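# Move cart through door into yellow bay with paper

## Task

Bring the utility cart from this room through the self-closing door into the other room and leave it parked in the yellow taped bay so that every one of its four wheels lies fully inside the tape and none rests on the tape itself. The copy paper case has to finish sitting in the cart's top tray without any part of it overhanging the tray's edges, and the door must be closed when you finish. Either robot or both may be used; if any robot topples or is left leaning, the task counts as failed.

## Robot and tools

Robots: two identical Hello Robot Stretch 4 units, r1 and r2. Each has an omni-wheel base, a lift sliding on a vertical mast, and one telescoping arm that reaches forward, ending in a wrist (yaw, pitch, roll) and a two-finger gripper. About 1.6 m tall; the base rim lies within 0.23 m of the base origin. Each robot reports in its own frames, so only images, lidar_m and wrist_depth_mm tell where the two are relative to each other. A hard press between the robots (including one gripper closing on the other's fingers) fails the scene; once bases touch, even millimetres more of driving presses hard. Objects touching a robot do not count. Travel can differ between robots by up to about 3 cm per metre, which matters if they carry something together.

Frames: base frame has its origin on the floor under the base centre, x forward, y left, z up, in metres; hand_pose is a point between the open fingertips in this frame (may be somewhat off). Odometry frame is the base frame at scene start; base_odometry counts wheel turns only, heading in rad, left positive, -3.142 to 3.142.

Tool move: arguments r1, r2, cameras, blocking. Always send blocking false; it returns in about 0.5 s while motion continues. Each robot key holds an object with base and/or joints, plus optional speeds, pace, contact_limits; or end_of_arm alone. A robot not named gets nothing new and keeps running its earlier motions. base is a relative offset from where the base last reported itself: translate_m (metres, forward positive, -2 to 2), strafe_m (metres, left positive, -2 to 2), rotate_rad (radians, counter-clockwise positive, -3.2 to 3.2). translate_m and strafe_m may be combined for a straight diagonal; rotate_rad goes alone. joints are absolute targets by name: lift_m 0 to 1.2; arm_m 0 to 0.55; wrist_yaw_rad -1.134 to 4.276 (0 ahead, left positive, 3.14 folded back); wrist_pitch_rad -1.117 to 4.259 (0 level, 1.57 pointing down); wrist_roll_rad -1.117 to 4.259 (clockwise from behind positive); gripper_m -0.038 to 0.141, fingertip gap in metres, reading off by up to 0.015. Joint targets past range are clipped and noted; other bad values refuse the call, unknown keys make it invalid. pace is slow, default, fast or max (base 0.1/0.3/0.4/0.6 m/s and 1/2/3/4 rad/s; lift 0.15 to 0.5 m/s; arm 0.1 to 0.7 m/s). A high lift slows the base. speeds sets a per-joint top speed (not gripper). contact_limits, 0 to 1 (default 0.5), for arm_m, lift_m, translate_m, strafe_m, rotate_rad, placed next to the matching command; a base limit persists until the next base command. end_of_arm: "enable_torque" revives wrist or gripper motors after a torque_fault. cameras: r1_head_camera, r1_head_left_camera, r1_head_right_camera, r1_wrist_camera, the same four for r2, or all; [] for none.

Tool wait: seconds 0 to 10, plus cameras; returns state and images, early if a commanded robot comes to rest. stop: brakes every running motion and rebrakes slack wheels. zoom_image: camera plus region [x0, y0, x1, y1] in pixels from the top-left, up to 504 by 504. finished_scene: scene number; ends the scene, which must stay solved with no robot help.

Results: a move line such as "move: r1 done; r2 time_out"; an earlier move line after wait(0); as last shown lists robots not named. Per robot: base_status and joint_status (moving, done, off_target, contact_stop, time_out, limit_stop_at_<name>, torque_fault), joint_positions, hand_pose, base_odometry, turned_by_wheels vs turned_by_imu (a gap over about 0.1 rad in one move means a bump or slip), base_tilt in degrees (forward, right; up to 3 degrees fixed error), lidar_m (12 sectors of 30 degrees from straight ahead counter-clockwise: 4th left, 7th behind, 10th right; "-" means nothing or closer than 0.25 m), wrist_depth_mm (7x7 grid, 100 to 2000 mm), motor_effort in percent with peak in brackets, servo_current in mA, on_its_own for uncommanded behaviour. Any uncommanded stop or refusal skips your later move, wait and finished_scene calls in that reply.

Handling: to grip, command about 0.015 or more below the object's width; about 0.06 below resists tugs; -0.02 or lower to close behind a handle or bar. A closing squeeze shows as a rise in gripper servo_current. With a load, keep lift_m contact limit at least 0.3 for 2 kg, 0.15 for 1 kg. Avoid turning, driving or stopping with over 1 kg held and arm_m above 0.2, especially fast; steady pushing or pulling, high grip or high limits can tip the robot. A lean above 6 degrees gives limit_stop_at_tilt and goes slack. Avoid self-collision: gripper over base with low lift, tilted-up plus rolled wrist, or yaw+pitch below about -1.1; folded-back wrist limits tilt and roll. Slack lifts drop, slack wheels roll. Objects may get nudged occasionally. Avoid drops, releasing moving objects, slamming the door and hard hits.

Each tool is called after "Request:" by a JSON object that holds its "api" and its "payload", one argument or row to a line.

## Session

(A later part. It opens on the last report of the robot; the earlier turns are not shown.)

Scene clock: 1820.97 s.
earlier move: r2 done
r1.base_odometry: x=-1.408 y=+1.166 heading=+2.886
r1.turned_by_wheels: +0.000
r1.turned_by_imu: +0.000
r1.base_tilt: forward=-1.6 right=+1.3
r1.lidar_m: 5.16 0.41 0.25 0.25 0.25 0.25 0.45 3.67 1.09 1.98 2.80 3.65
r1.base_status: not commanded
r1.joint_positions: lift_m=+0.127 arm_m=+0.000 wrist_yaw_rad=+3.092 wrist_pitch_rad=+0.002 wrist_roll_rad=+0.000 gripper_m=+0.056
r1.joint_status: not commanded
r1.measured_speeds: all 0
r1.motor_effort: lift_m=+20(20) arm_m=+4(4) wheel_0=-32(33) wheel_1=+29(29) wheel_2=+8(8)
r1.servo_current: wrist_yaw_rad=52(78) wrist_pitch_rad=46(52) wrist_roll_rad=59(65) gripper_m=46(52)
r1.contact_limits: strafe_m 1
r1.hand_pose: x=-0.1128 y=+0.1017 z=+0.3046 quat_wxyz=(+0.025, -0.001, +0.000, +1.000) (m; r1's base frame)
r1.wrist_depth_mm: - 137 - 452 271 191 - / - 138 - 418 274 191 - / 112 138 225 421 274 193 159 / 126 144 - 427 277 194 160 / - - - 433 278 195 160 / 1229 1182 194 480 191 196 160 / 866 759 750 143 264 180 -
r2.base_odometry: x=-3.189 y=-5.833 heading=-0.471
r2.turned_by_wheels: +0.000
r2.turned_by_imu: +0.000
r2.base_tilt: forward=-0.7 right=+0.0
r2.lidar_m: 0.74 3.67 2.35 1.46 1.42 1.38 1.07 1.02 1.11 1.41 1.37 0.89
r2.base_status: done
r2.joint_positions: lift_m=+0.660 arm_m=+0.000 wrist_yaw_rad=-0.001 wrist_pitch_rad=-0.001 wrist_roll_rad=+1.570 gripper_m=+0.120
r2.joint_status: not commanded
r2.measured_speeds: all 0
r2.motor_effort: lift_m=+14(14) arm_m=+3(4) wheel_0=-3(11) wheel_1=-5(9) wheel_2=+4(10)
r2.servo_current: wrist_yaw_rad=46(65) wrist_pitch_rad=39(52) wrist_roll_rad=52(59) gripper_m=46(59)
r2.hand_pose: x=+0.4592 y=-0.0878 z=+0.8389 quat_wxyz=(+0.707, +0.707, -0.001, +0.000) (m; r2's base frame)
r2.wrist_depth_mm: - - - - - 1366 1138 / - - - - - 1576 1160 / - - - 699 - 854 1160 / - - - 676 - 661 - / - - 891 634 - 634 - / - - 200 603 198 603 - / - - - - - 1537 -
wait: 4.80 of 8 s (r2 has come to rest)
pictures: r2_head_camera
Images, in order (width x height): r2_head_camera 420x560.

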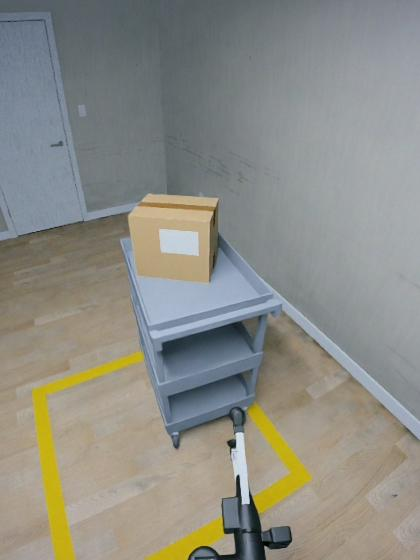

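Request:
{"api": "move", "payload": {
  "blocking": false,
  "r2": {"base":{"translate_m":0.4},"pace":"slow","contact_limits":{"translate_m":0.2}},
  "cameras": []
}}

Request:
{"api": "wait", "payload": {
  "seconds": 8,
  "cameras": []
}}

Request:
{"api": "move", "payload": {
  "blocking": false,
  "r2": {"joints":{"gripper_m":-0.02}},
  "cameras": []
}}

Request:
{"api": "wait", "payload": {
  "seconds": 4,
  "cameras": []
}}

Request:
{"api": "move", "payload": {
  "blocking": false,
  "r2": {"base":{"translate_m":-0.1,"strafe_m":0.19},"pace":"slow","contact_limits":{"translate_m":0.3}},
  "cameras": []
}}

Request:
{"api": "wait", "payload": {
  "seconds": 8,
  "cameras": ["r2_head_camera"]
}}

Scene clock: 1847.37 s.
move: r2 moving
r1: as last shown
r1.lidar_m: 5.14 0.39 0.25 0.25 0.25 0.25 0.43 3.68 1.08 1.97 2.80 3.62
r1.servo_current: wrist_yaw_rad=46(59) wrist_pitch_rad=46(46) wrist_roll_rad=33(59) gripper_m=46(46)
r1.contact_limits: strafe_m 1
r1.wrist_depth_mm: - 137 - 455 271 191 - / - 138 - 418 274 192 - / 112 138 224 424 277 193 159 / 126 144 - 427 276 194 160 / - - - 433 279 196 160 / 1205 1229 194 477 191 196 160 / 854 759 768 143 264 180 -
r2.base_odometry: x=-3.179 y=-5.838 heading=-0.471
r2.turned_by_wheels: +0.000
r2.turned_by_imu: +0.001
r2.base_tilt: forward=-0.7 right=+0.1
r2.lidar_m: 0.75 3.67 2.35 1.48 1.42 1.37 1.07 1.03 1.10 1.39 1.33 0.86
r2.base_status: translate_m moving
r2.joint_positions: lift_m=+0.660 arm_m=+0.000 wrist_yaw_rad=-0.001 wrist_pitch_rad=-0.001 wrist_roll_rad=+1.570 gripper_m=+0.120
r2.joint_status: not commanded
r2.measured_speeds: translate_m=+0.048 strafe_m=-0.001 rotate_rad=-0.001 lift_m=+0.000 arm_m=+0.000 wrist_yaw_rad=+0.000 wrist_pitch_rad=+0.000 wrist_roll_rad=+0.000
r2.motor_effort: lift_m=+14(14) arm_m=+4(4) wheel_0=+3(8) wheel_1=+3(7) wheel_2=-8(9)
r2.servo_current: wrist_yaw_rad=33(59) wrist_pitch_rad=46(46) wrist_roll_rad=46(59) gripper_m=52(59)
r2.contact_limits: translate_m 0.2
r2.hand_pose: x=+0.4592 y=-0.0878 z=+0.8389 quat_wxyz=(+0.707, +0.707, -0.001, +0.000) (m; r2's base frame)
r2.wrist_depth_mm: - - - - - 1366 1138 / - - - - - 1537 1160 / - - - 691 - 691 1205 / - - - 654 - 647 - / - - 878 621 - 615 - / - - 200 597 198 591 - / - - - - - 569 -
pictures: none
No camera images: "cameras" was empty.

Scene clock: 1852.17 s.
earlier move: r2 done
r1.base_odometry: x=-1.408 y=+1.166 heading=+2.886
r1.turned_by_wheels: +0.000
r1.turned_by_imu: +0.000
r1.base_tilt: forward=-1.6 right=+1.3
r1.lidar_m: 5.14 0.40 0.25 0.25 0.25 0.25 0.41 3.68 1.09 1.99 2.79 3.63
r1.base_status: not commanded
r1.joint_positions: lift_m=+0.127 arm_m=+0.000 wrist_yaw_rad=+3.092 wrist_pitch_rad=+0.002 wrist_roll_rad=+0.000 gripper_m=+0.056
r1.joint_status: not commanded
r1.measured_speeds: all 0
r1.motor_effort: lift_m=+20(20) arm_m=+4(4) wheel_0=-32(33) wheel_1=+29(29) wheel_2=+8(8)
r1.servo_current: wrist_yaw_rad=72(72) wrist_pitch_rad=39(52) wrist_roll_rad=52(72) gripper_m=39(46)
r1.contact_limits: strafe_m 1
r1.hand_pose: x=-0.1128 y=+0.1017 z=+0.3046 quat_wxyz=(+0.025, -0.001, +0.000, +1.000) (m; r1's base frame)
r1.wrist_depth_mm: - 137 - 452 272 191 - / - 138 - 418 273 191 - / 112 138 224 424 274 194 159 / 127 144 - 424 277 195 160 / - - - 433 277 195 160 / 1205 1229 194 477 191 195 160 / 854 759 759 143 264 180 -
r2.base_odometry: x=-2.833 y=-6.014 heading=-0.471
r2.turned_by_wheels: +0.000
r2.turned_by_imu: +0.001
r2.base_tilt: forward=-0.7 right=+0.1
r2.lidar_m: 0.37 0.37 2.19 1.65 1.60 1.70 1.44 1.37 1.50 1.23 1.20 0.47
r2.base_status: done
r2.joint_positions: lift_m=+0.660 arm_m=+0.000 wrist_yaw_rad=-0.001 wrist_pitch_rad=-0.001 wrist_roll_rad=+1.570 gripper_m=+0.120
r2.joint_status: not commanded
r2.measured_speeds: all 0
r2.motor_effort: lift_m=+14(14) arm_m=+4(4) wheel_0=+4(11) wheel_1=+4(7) wheel_2=-5(11)
r2.servo_current: wrist_yaw_rad=33(65) wrist_pitch_rad=33(46) wrist_roll_rad=46(59) gripper_m=46(59)
r2.contact_limits: translate_m 0.2
r2.hand_pose: x=+0.4592 y=-0.0878 z=+0.8389 quat_wxyz=(+0.707, +0.707, -0.001, +0.000) (m; r2's base frame)
r2.wrist_depth_mm: - - - 263 - 315 1118 / - - - 296 310 1397 317 / - - 216 278 - 1576 477 / - - - 266 - 798 - / - - 480 253 255 - - / - 496 191 242 198 - - / - - 508 - - 741 -
wait: 4.80 of 8 s (r2 has come to rest)
pictures: none
No camera images: "cameras" was empty.

Scene clock: 1852.67 s.
move: r2 moving
r1: as last shown
r1.lidar_m: 5.14 0.39 0.25 0.25 0.28 0.25 0.41 3.68 1.12 1.97 2.79 3.62
r1.servo_current: wrist_yaw_rad=59(65) wrist_pitch_rad=33(52) wrist_roll_rad=52(65) gripper_m=46(46)
r1.contact_limits: strafe_m 1
r1.wrist_depth_mm: - 137 - 455 272 191 - / - 138 - 421 273 192 - / 112 138 224 424 276 194 160 / 126 144 - 424 277 195 160 / - - - 436 277 196 160 / 1205 1182 193 477 191 196 160 / 854 759 741 143 264 180 -
r2.base_odometry: x=-2.833 y=-6.014 heading=-0.471
r2.turned_by_wheels: +0.000
r2.turned_by_imu: +0.000
r2.base_tilt: forward=-0.7 right=+0.1
r2.lidar_m: 0.34 0.35 2.20 1.63 1.61 1.74 1.42 1.40 1.47 1.24 1.20 0.48
r2.base_status: not commanded
r2.joint_positions: lift_m=+0.660 arm_m=+0.000 wrist_yaw_rad=-0.001 wrist_pitch_rad=-0.001 wrist_roll_rad=+1.570 gripper_m=+0.106
r2.joint_status: gripper_m moving
r2.measured_speeds: all 0
r2.motor_effort: lift_m=+14(14) arm_m=+4(4) wheel_0=+5(5) wheel_1=+4(4) wheel_2=-5(5)
r2.servo_current: wrist_yaw_rad=52(52) wrist_pitch_rad=46(46) wrist_roll_rad=46(59) gripper_m=98(104)
r2.contact_limits: translate_m 0.2
r2.hand_pose: x=+0.4592 y=-0.0878 z=+0.8389 quat_wxyz=(+0.707, +0.707, -0.001, +0.000) (m; r2's base frame)
r2.wrist_depth_mm: - - - 263 - 315 1118 / - - - 294 309 319 317 / - - 216 279 - 1576 477 / - - - 266 - 788 - / - - 477 254 256 - - / - 500 191 242 190 - - / - 517 504 - - - -
pictures: none
No camera images: "cameras" was empty.

Scene clock: 1854.33 s.
earlier move: r2 done
r1.base_odometry: x=-1.408 y=+1.166 heading=+2.886
r1.turned_by_wheels: +0.000
r1.turned_by_imu: +0.000
r1.base_tilt: forward=-1.6 right=+1.3
r1.lidar_m: 5.15 0.38 0.25 0.25 0.25 0.25 0.40 3.69 1.09 1.99 2.80 3.63
r1.base_status: not commanded
r1.joint_positions: lift_m=+0.127 arm_m=+0.000 wrist_yaw_rad=+3.092 wrist_pitch_rad=+0.002 wrist_roll_rad=+0.000 gripper_m=+0.056
r1.joint_status: not commanded
r1.measured_speeds: all 0
r1.motor_effort: lift_m=+20(20) arm_m=+4(4) wheel_0=-32(33) wheel_1=+29(29) wheel_2=+8(8)
r1.servo_current: wrist_yaw_rad=26(72) wrist_pitch_rad=46(52) wrist_roll_rad=52(72) gripper_m=39(46)
r1.contact_limits: strafe_m 1
r1.hand_pose: x=-0.1128 y=+0.1017 z=+0.3046 quat_wxyz=(+0.025, -0.001, +0.000, +1.000) (m; r1's base frame)
r1.wrist_depth_mm: - 137 - 455 272 191 - / - 138 - 421 273 192 - / 112 138 225 424 274 193 159 / 127 144 - 427 274 195 160 / - - - 430 278 196 160 / 1229 1205 194 477 191 195 160 / 866 750 759 143 263 180 -
r2.base_odometry: x=-2.833 y=-6.014 heading=-0.470
r2.turned_by_wheels: +0.000
r2.turned_by_imu: +0.000
r2.base_tilt: forward=-0.7 right=+0.1
r2.lidar_m: 0.32 0.35 2.24 1.64 1.60 1.73 1.42 1.39 1.50 1.23 1.18 0.47
r2.base_status: not commanded
r2.joint_positions: lift_m=+0.660 arm_m=+0.000 wrist_yaw_rad=-0.001 wrist_pitch_rad=-0.005 wrist_roll_rad=+1.570 gripper_m=-0.019
r2.joint_status: all done
r2.measured_speeds: all 0
r2.motor_effort: lift_m=+14(14) arm_m=+4(4) wheel_0=+5(5) wheel_1=+4(4) wheel_2=-4(5)
r2.servo_current: wrist_yaw_rad=46(59) wrist_pitch_rad=46(52) wrist_roll_rad=59(59) gripper_m=85(221)
r2.contact_limits: translate_m 0.2
r2.hand_pose: x=+0.4592 y=-0.0876 z=+0.8401 quat_wxyz=(+0.707, +0.707, -0.002, +0.002) (m; r2's base frame)
r2.wrist_depth_mm: - - - 224 289 289 289 / - - - 268 277 1430 1229 / - - - 256 260 1618 508 / - - - 244 250 809 - / - - 484 218 237 831 - / - - 185 175 173 788 - / - - 504 - 216 - -
wait: 1.67 of 4 s (r2 has come to rest)
pictures: none
No camera images: "cameras" was empty.

Scene clock: 1854.83 s.
move: r2 moving
r1: as last shown
r1.lidar_m: 5.13 0.40 0.25 0.25 0.27 0.25 0.42 3.68 1.09 2.00 2.81 3.63
r1.servo_current: wrist_yaw_rad=59(65) wrist_pitch_rad=33(46) wrist_roll_rad=46(52) gripper_m=52(52)
r1.contact_limits: strafe_m 1
r1.wrist_depth_mm: - 137 - 452 271 191 - / - 138 - 421 272 193 - / 112 138 224 427 276 194 158 / 127 144 - 427 277 195 160 / - - - 430 278 196 160 / 1205 1182 194 480 191 196 160 / 854 750 759 143 265 180 -
r2.base_odometry: x=-2.833 y=-6.002 heading=-0.470
r2.turned_by_wheels: +0.000
r2.turned_by_imu: +0.000
r2.base_tilt: forward=-0.7 right=+0.1
r2.lidar_m: 0.35 0.34 2.19 1.64 1.59 1.71 1.41 1.39 1.49 1.23 1.21 0.46
r2.base_status: translate_m moving; strafe_m moving
r2.joint_positions: lift_m=+0.660 arm_m=+0.000 wrist_yaw_rad=-0.001 wrist_pitch_rad=-0.005 wrist_roll_rad=+1.570 gripper_m=-0.019
r2.joint_status: not commanded
r2.measured_speeds: translate_m=-0.023 strafe_m=+0.043 rotate_rad=-0.002 lift_m=+0.000 arm_m=+0.000 wrist_yaw_rad=-0.011 wrist_pitch_rad=+0.000 wrist_roll_rad=+0.000
r2.motor_effort: lift_m=+14(14) arm_m=+4(4) wheel_0=-13(13) wheel_1=+7(7) wheel_2=+6(9)
r2.servo_current: wrist_yaw_rad=33(52) wrist_pitch_rad=39(52) wrist_roll_rad=46(52) gripper_m=91(98)
r2.contact_limits: translate_m 0.3
r2.hand_pose: x=+0.4592 y=-0.0877 z=+0.8401 quat_wxyz=(+0.707, +0.707, -0.002, +0.002) (m; r2's base frame)
r2.wrist_depth_mm: - - - 227 290 291 293 / - - - 270 278 1397 1229 / - - - 257 262 1576 525 / - - - 245 252 820 - / - - 496 215 236 831 - / - - 183 174 172 778 - / - - 496 - 215 - -
pictures: none
No camera images: "cameras" was empty.

Scene clock: 1857.77 s.
earlier move: r2 done
r1.base_odometry: x=-1.408 y=+1.166 heading=+2.886
r1.turned_by_wheels: +0.000
r1.turned_by_imu: +0.000
r1.base_tilt: forward=-1.6 right=+1.3
r1.lidar_m: 5.13 0.42 0.25 0.25 0.25 0.25 0.43 3.66 1.08 2.00 2.81 3.62
r1.base_status: not commanded
r1.joint_positions: lift_m=+0.127 arm_m=+0.000 wrist_yaw_rad=+3.092 wrist_pitch_rad=+0.002 wrist_roll_rad=+0.000 gripper_m=+0.056
r1.joint_status: not commanded
r1.measured_speeds: all 0
r1.motor_effort: lift_m=+20(20) arm_m=+4(4) wheel_0=-32(33) wheel_1=+29(29) wheel_2=+8(8)
r1.servo_current: wrist_yaw_rad=52(65) wrist_pitch_rad=33(52) wrist_roll_rad=39(65) gripper_m=39(52)
r1.contact_limits: strafe_m 1
r1.hand_pose: x=-0.1128 y=+0.1017 z=+0.3046 quat_wxyz=(+0.025, -0.001, +0.000, +1.000) (m; r1's base frame)
r1.wrist_depth_mm: - 137 - 452 272 191 - / - 138 - 418 273 192 - / 112 138 224 421 273 193 159 / 126 144 - 427 278 195 160 / - - - 433 278 195 160 / 1205 1205 193 477 191 196 160 / 866 750 750 143 265 180 -
r2.base_odometry: x=-2.836 y=-5.800 heading=-0.470
r2.turned_by_wheels: +0.001
r2.turned_by_imu: +0.001
r2.base_tilt: forward=-0.6 right=+0.1
r2.lidar_m: 0.39 0.43 2.05 1.42 1.38 1.48 1.42 1.36 1.48 1.46 1.41 0.42
r2.base_status: done
r2.joint_positions: lift_m=+0.660 arm_m=+0.000 wrist_yaw_rad=+0.000 wrist_pitch_rad=-0.005 wrist_roll_rad=+1.570 gripper_m=-0.019
r2.joint_status: not commanded
r2.measured_speeds: all 0
r2.motor_effort: lift_m=+14(14) arm_m=+4(4) wheel_0=-4(15) wheel_1=+3(8) wheel_2=+8(11)
r2.servo_current: wrist_yaw_rad=46(59) wrist_pitch_rad=46(52) wrist_roll_rad=52(59) gripper_m=91(98)
r2.contact_limits: translate_m 0.3
r2.hand_pose: x=+0.4592 y=-0.0875 z=+0.8401 quat_wxyz=(+0.707, +0.707, -0.002, +0.002) (m; r2's base frame)
r2.wrist_depth_mm: - - - 225 224 1464 1229 / - - - 226 225 1576 - / - - 544 228 229 809 - / - - 473 229 229 820 - / - - 521 217 229 831 - / - - 185 176 172 - - / - - - - - 1863 -
wait: 2.93 of 8 s (r2 has come to rest)
pictures: r2_head_camera
Images, in order (width x height): r2_head_camera 420x560.

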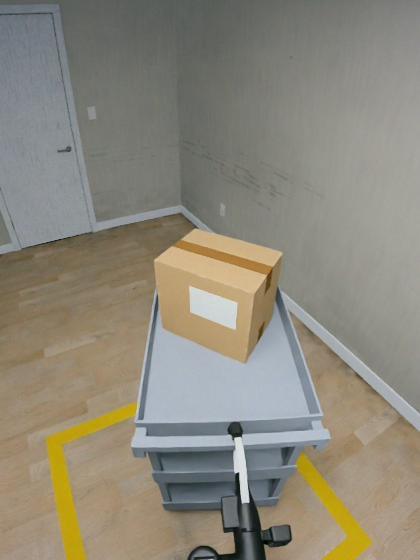

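Request:
{"api": "move", "payload": {
  "blocking": false,
  "r2": {"base":{"translate_m":-0.42,"strafe_m":0.02},"pace":"slow","contact_limits":{"translate_m":0.3}},
  "cameras": []
}}

Request:
{"api": "wait", "payload": {
  "seconds": 10,
  "cameras": ["r2_head_camera"]
}}

Scene clock: 1862.73 s.
move: r2 moving
r1: as last shown
r1.lidar_m: 5.13 0.42 0.25 0.25 0.25 0.25 0.42 3.67 1.06 1.97 2.79 3.63
r1.motor_effort: lift_m=+20(20) arm_m=+4(4) wheel_0=-32(32) wheel_1=+29(29) wheel_2=+8(8)
r1.servo_current: wrist_yaw_rad=52(65) wrist_pitch_rad=46(52) wrist_roll_rad=59(65) gripper_m=46(46)
r1.contact_limits: strafe_m 1
r1.wrist_depth_mm: - 138 - 452 271 191 - / - 138 - 424 273 192 - / 112 138 224 427 273 193 160 / 127 144 - 427 277 195 159 / - - - 433 278 195 160 / 1205 1229 193 477 191 195 160 / 866 759 759 143 265 180 -
r2.base_odometry: x=-2.847 y=-5.793 heading=-0.470
r2.turned_by_wheels: +0.000
r2.turned_by_imu: +0.000
r2.base_tilt: forward=-0.7 right=+0.1
r2.lidar_m: 0.39 0.42 2.07 1.39 1.37 1.51 1.41 1.37 1.46 1.46 1.42 0.44
r2.base_status: translate_m moving; strafe_m moving
r2.joint_positions: lift_m=+0.660 arm_m=+0.000 wrist_yaw_rad=+0.000 wrist_pitch_rad=-0.005 wrist_roll_rad=+1.570 gripper_m=-0.019
r2.joint_status: not commanded
r2.measured_speeds: translate_m=-0.050 strafe_m=+0.003 rotate_rad=-0.002 lift_m=+0.000 arm_m=+0.000 wrist_yaw_rad=+0.002 wrist_pitch_rad=+0.000 wrist_roll_rad=+0.000
r2.motor_effort: lift_m=+14(14) arm_m=+0(4) wheel_0=-7(12) wheel_1=-7(7) wheel_2=+14(14)
r2.servo_current: wrist_yaw_rad=46(52) wrist_pitch_rad=39(52) wrist_roll_rad=46(52) gripper_m=91(91)
r2.contact_limits: translate_m 0.3
r2.hand_pose: x=+0.4593 y=-0.0873 z=+0.8401 quat_wxyz=(+0.707, +0.707, -0.002, +0.002) (m; r2's base frame)
r2.wrist_depth_mm: - - - 224 224 1464 1229 / - - - 225 225 1537 - / - - 564 228 226 809 - / - - 473 228 228 809 - / - - 517 219 230 809 - / - - 184 176 172 - - / - - - - - 1921 -
pictures: none
No camera images: "cameras" was empty.

Scene clock: 1867.73 s.
earlier move: r2 done
r1.base_odometry: x=-1.408 y=+1.166 heading=+2.886
r1.turned_by_wheels: +0.000
r1.turned_by_imu: +0.000
r1.base_tilt: forward=-1.6 right=+1.3
r1.lidar_m: 5.14 0.41 0.25 0.25 0.25 0.25 0.40 3.68 1.10 2.01 2.80 3.63
r1.base_status: not commanded
r1.joint_positions: lift_m=+0.127 arm_m=+0.000 wrist_yaw_rad=+3.092 wrist_pitch_rad=+0.002 wrist_roll_rad=+0.000 gripper_m=+0.056
r1.joint_status: not commanded
r1.measured_speeds: all 0
r1.motor_effort: lift_m=+20(20) arm_m=+4(4) wheel_0=-32(33) wheel_1=+29(29) wheel_2=+8(8)
r1.servo_current: wrist_yaw_rad=59(65) wrist_pitch_rad=46(52) wrist_roll_rad=46(65) gripper_m=46(52)
r1.contact_limits: strafe_m 1
r1.hand_pose: x=-0.1128 y=+0.1017 z=+0.3046 quat_wxyz=(+0.025, -0.001, +0.000, +1.000) (m; r1's base frame)
r1.wrist_depth_mm: - 138 - 452 271 191 - / - 138 - 418 273 193 - / 112 138 224 424 276 193 159 / 126 144 - 430 277 195 159 / - - - 433 278 196 160 / 1229 1229 193 480 190 196 160 / 866 759 759 143 264 180 -
r2.base_odometry: x=-3.201 y=-5.592 heading=-0.470
r2.turned_by_wheels: +0.000
r2.turned_by_imu: +0.002
r2.base_tilt: forward=-0.7 right=+0.0
r2.lidar_m: 0.41 0.47 2.23 1.22 1.19 1.27 1.03 1.01 1.10 1.60 1.58 0.38
r2.base_status: done
r2.joint_positions: lift_m=+0.660 arm_m=+0.000 wrist_yaw_rad=+0.003 wrist_pitch_rad=-0.006 wrist_roll_rad=+1.570 gripper_m=-0.019
r2.joint_status: not commanded
r2.measured_speeds: all 0
r2.motor_effort: lift_m=+14(14) arm_m=-4(4) wheel_0=-3(12) wheel_1=-5(9) wheel_2=+7(16)
r2.servo_current: wrist_yaw_rad=46(59) wrist_pitch_rad=46(52) wrist_roll_rad=39(65) gripper_m=85(98)
r2.contact_limits: translate_m 0.3
r2.hand_pose: x=+0.4595 y=-0.0866 z=+0.8402 quat_wxyz=(+0.707, +0.707, -0.001, +0.003) (m; r2's base frame)
r2.wrist_depth_mm: - - 136 186 189 707 - / - - 512 194 197 750 - / - 466 452 203 206 798 - / - - 496 212 215 820 - / - - 615 222 225 - - / - - 186 174 171 1863 - / - - - - - 1618 492
wait: 5.00 of 10 s (r2 has come to rest)
pictures: r2_head_camera
Images, in order (width x height): r2_head_camera 420x560.

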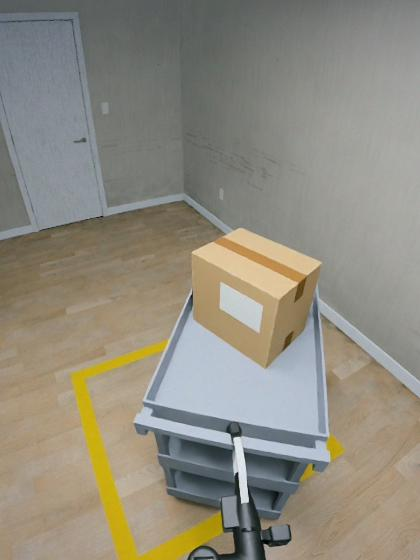

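Request:
{"api": "move", "payload": {
  "blocking": false,
  "r2": {"base":{"translate_m":-0.38,"strafe_m":0.06},"pace":"slow","contact_limits":{"translate_m":0.3}},
  "cameras": []
}}

Request:
{"api": "wait", "payload": {
  "seconds": 10,
  "cameras": ["r2_head_camera"]
}}

Scene clock: 1881.90 s.
move: r2 moving
r1: as last shown
r1.lidar_m: 5.13 0.42 0.25 0.25 0.26 0.25 0.41 3.69 1.10 2.01 2.80 3.63
r1.servo_current: wrist_yaw_rad=39(59) wrist_pitch_rad=46(52) wrist_roll_rad=39(59) gripper_m=46(52)
r1.contact_limits: strafe_m 1
r1.wrist_depth_mm: - 138 - 449 271 191 - / - 138 - 421 273 192 - / 112 138 224 427 274 194 159 / 127 144 - 430 276 195 160 / - - - 433 278 196 160 / 1229 1205 195 480 191 195 160 / 854 768 759 143 265 180 -
r2.base_odometry: x=-3.211 y=-5.584 heading=-0.470
r2.turned_by_wheels: +0.000
r2.turned_by_imu: +0.000
r2.base_tilt: forward=-0.7 right=+0.1
r2.lidar_m: 0.41 0.45 2.21 1.22 1.17 1.25 1.03 1.00 1.10 1.54 1.61 0.38
r2.base_status: translate_m moving; strafe_m moving
r2.joint_positions: lift_m=+0.660 arm_m=+0.000 wrist_yaw_rad=+0.003 wrist_pitch_rad=-0.006 wrist_roll_rad=+1.570 gripper_m=-0.019
r2.joint_status: not commanded
r2.measured_speeds: translate_m=-0.049 strafe_m=+0.008 rotate_rad=-0.002 lift_m=+0.000 arm_m=+0.000 wrist_yaw_rad=+0.000 wrist_pitch_rad=+0.000 wrist_roll_rad=+0.000
r2.motor_effort: lift_m=+14(14) arm_m=-3(4) wheel_0=-8(8) wheel_1=-8(9) wheel_2=+11(12)
r2.servo_current: wrist_yaw_rad=39(59) wrist_pitch_rad=52(52) wrist_roll_rad=52(59) gripper_m=91(98)
r2.contact_limits: translate_m 0.3
r2.hand_pose: x=+0.4595 y=-0.0866 z=+0.8402 quat_wxyz=(+0.707, +0.707, -0.001, +0.003) (m; r2's base frame)
r2.wrist_depth_mm: - - 136 185 189 - - / - - 504 144 197 741 - / - 466 452 202 206 809 - / - - 500 212 216 831 - / - - 621 222 226 - - / - - 185 175 171 1863 535 / - - - - - 1576 484
pictures: none
No camera images: "cameras" was empty.

Scene clock: 1886.50 s.
earlier move: r2 done
r1.base_odometry: x=-1.408 y=+1.166 heading=+2.886
r1.turned_by_wheels: +0.000
r1.turned_by_imu: +0.000
r1.base_tilt: forward=-1.6 right=+1.3
r1.lidar_m: 5.15 0.41 0.25 0.26 0.25 0.25 0.39 3.67 1.10 1.97 2.79 3.61
r1.base_status: not commanded
r1.joint_positions: lift_m=+0.127 arm_m=+0.000 wrist_yaw_rad=+3.092 wrist_pitch_rad=+0.002 wrist_roll_rad=+0.000 gripper_m=+0.056
r1.joint_status: not commanded
r1.measured_speeds: all 0
r1.motor_effort: lift_m=+20(20) arm_m=+4(4) wheel_0=-32(33) wheel_1=+29(29) wheel_2=+8(8)
r1.servo_current: wrist_yaw_rad=59(72) wrist_pitch_rad=46(52) wrist_roll_rad=46(72) gripper_m=39(52)
r1.contact_limits: strafe_m 1
r1.hand_pose: x=-0.1128 y=+0.1017 z=+0.3046 quat_wxyz=(+0.025, -0.001, +0.000, +1.000) (m; r1's base frame)
r1.wrist_depth_mm: - 138 - 455 271 191 - / - 138 - 421 273 193 - / 112 138 224 424 276 194 159 / 127 144 - 427 276 195 160 / - - - 430 278 195 160 / 1229 1229 194 480 190 195 160 / 854 768 759 143 265 180 -
r2.base_odometry: x=-3.513 y=-5.366 heading=-0.471
r2.turned_by_wheels: -0.001
r2.turned_by_imu: -0.001
r2.base_tilt: forward=-0.7 right=+0.0
r2.lidar_m: 0.43 3.01 1.29 1.01 0.97 0.94 0.70 0.66 0.76 1.10 1.80 0.34
r2.base_status: done
r2.joint_positions: lift_m=+0.660 arm_m=+0.000 wrist_yaw_rad=-0.003 wrist_pitch_rad=-0.006 wrist_roll_rad=+1.570 gripper_m=-0.019
r2.joint_status: not commanded
r2.measured_speeds: all 0
r2.motor_effort: lift_m=+14(14) arm_m=-4(4) wheel_0=-7(14) wheel_1=-5(9) wheel_2=+3(13)
r2.servo_current: wrist_yaw_rad=52(59) wrist_pitch_rad=46(52) wrist_roll_rad=46(59) gripper_m=91(98)
r2.contact_limits: translate_m 0.3
r2.hand_pose: x=+0.4590 y=-0.0882 z=+0.8403 quat_wxyz=(+0.707, +0.707, -0.003, +0.001) (m; r2's base frame)
r2.wrist_depth_mm: - 413 402 149 154 - - / - 407 112 112 166 - - / - - 462 179 182 - - / - - 627 135 200 - - / - - - 151 222 1863 525 / - - 182 171 171 1921 473 / - - - - - 1618 1255
wait: 4.60 of 10 s (r2 has come to rest)
pictures: r2_head_camera
Images, in order (width x height): r2_head_camera 420x560.

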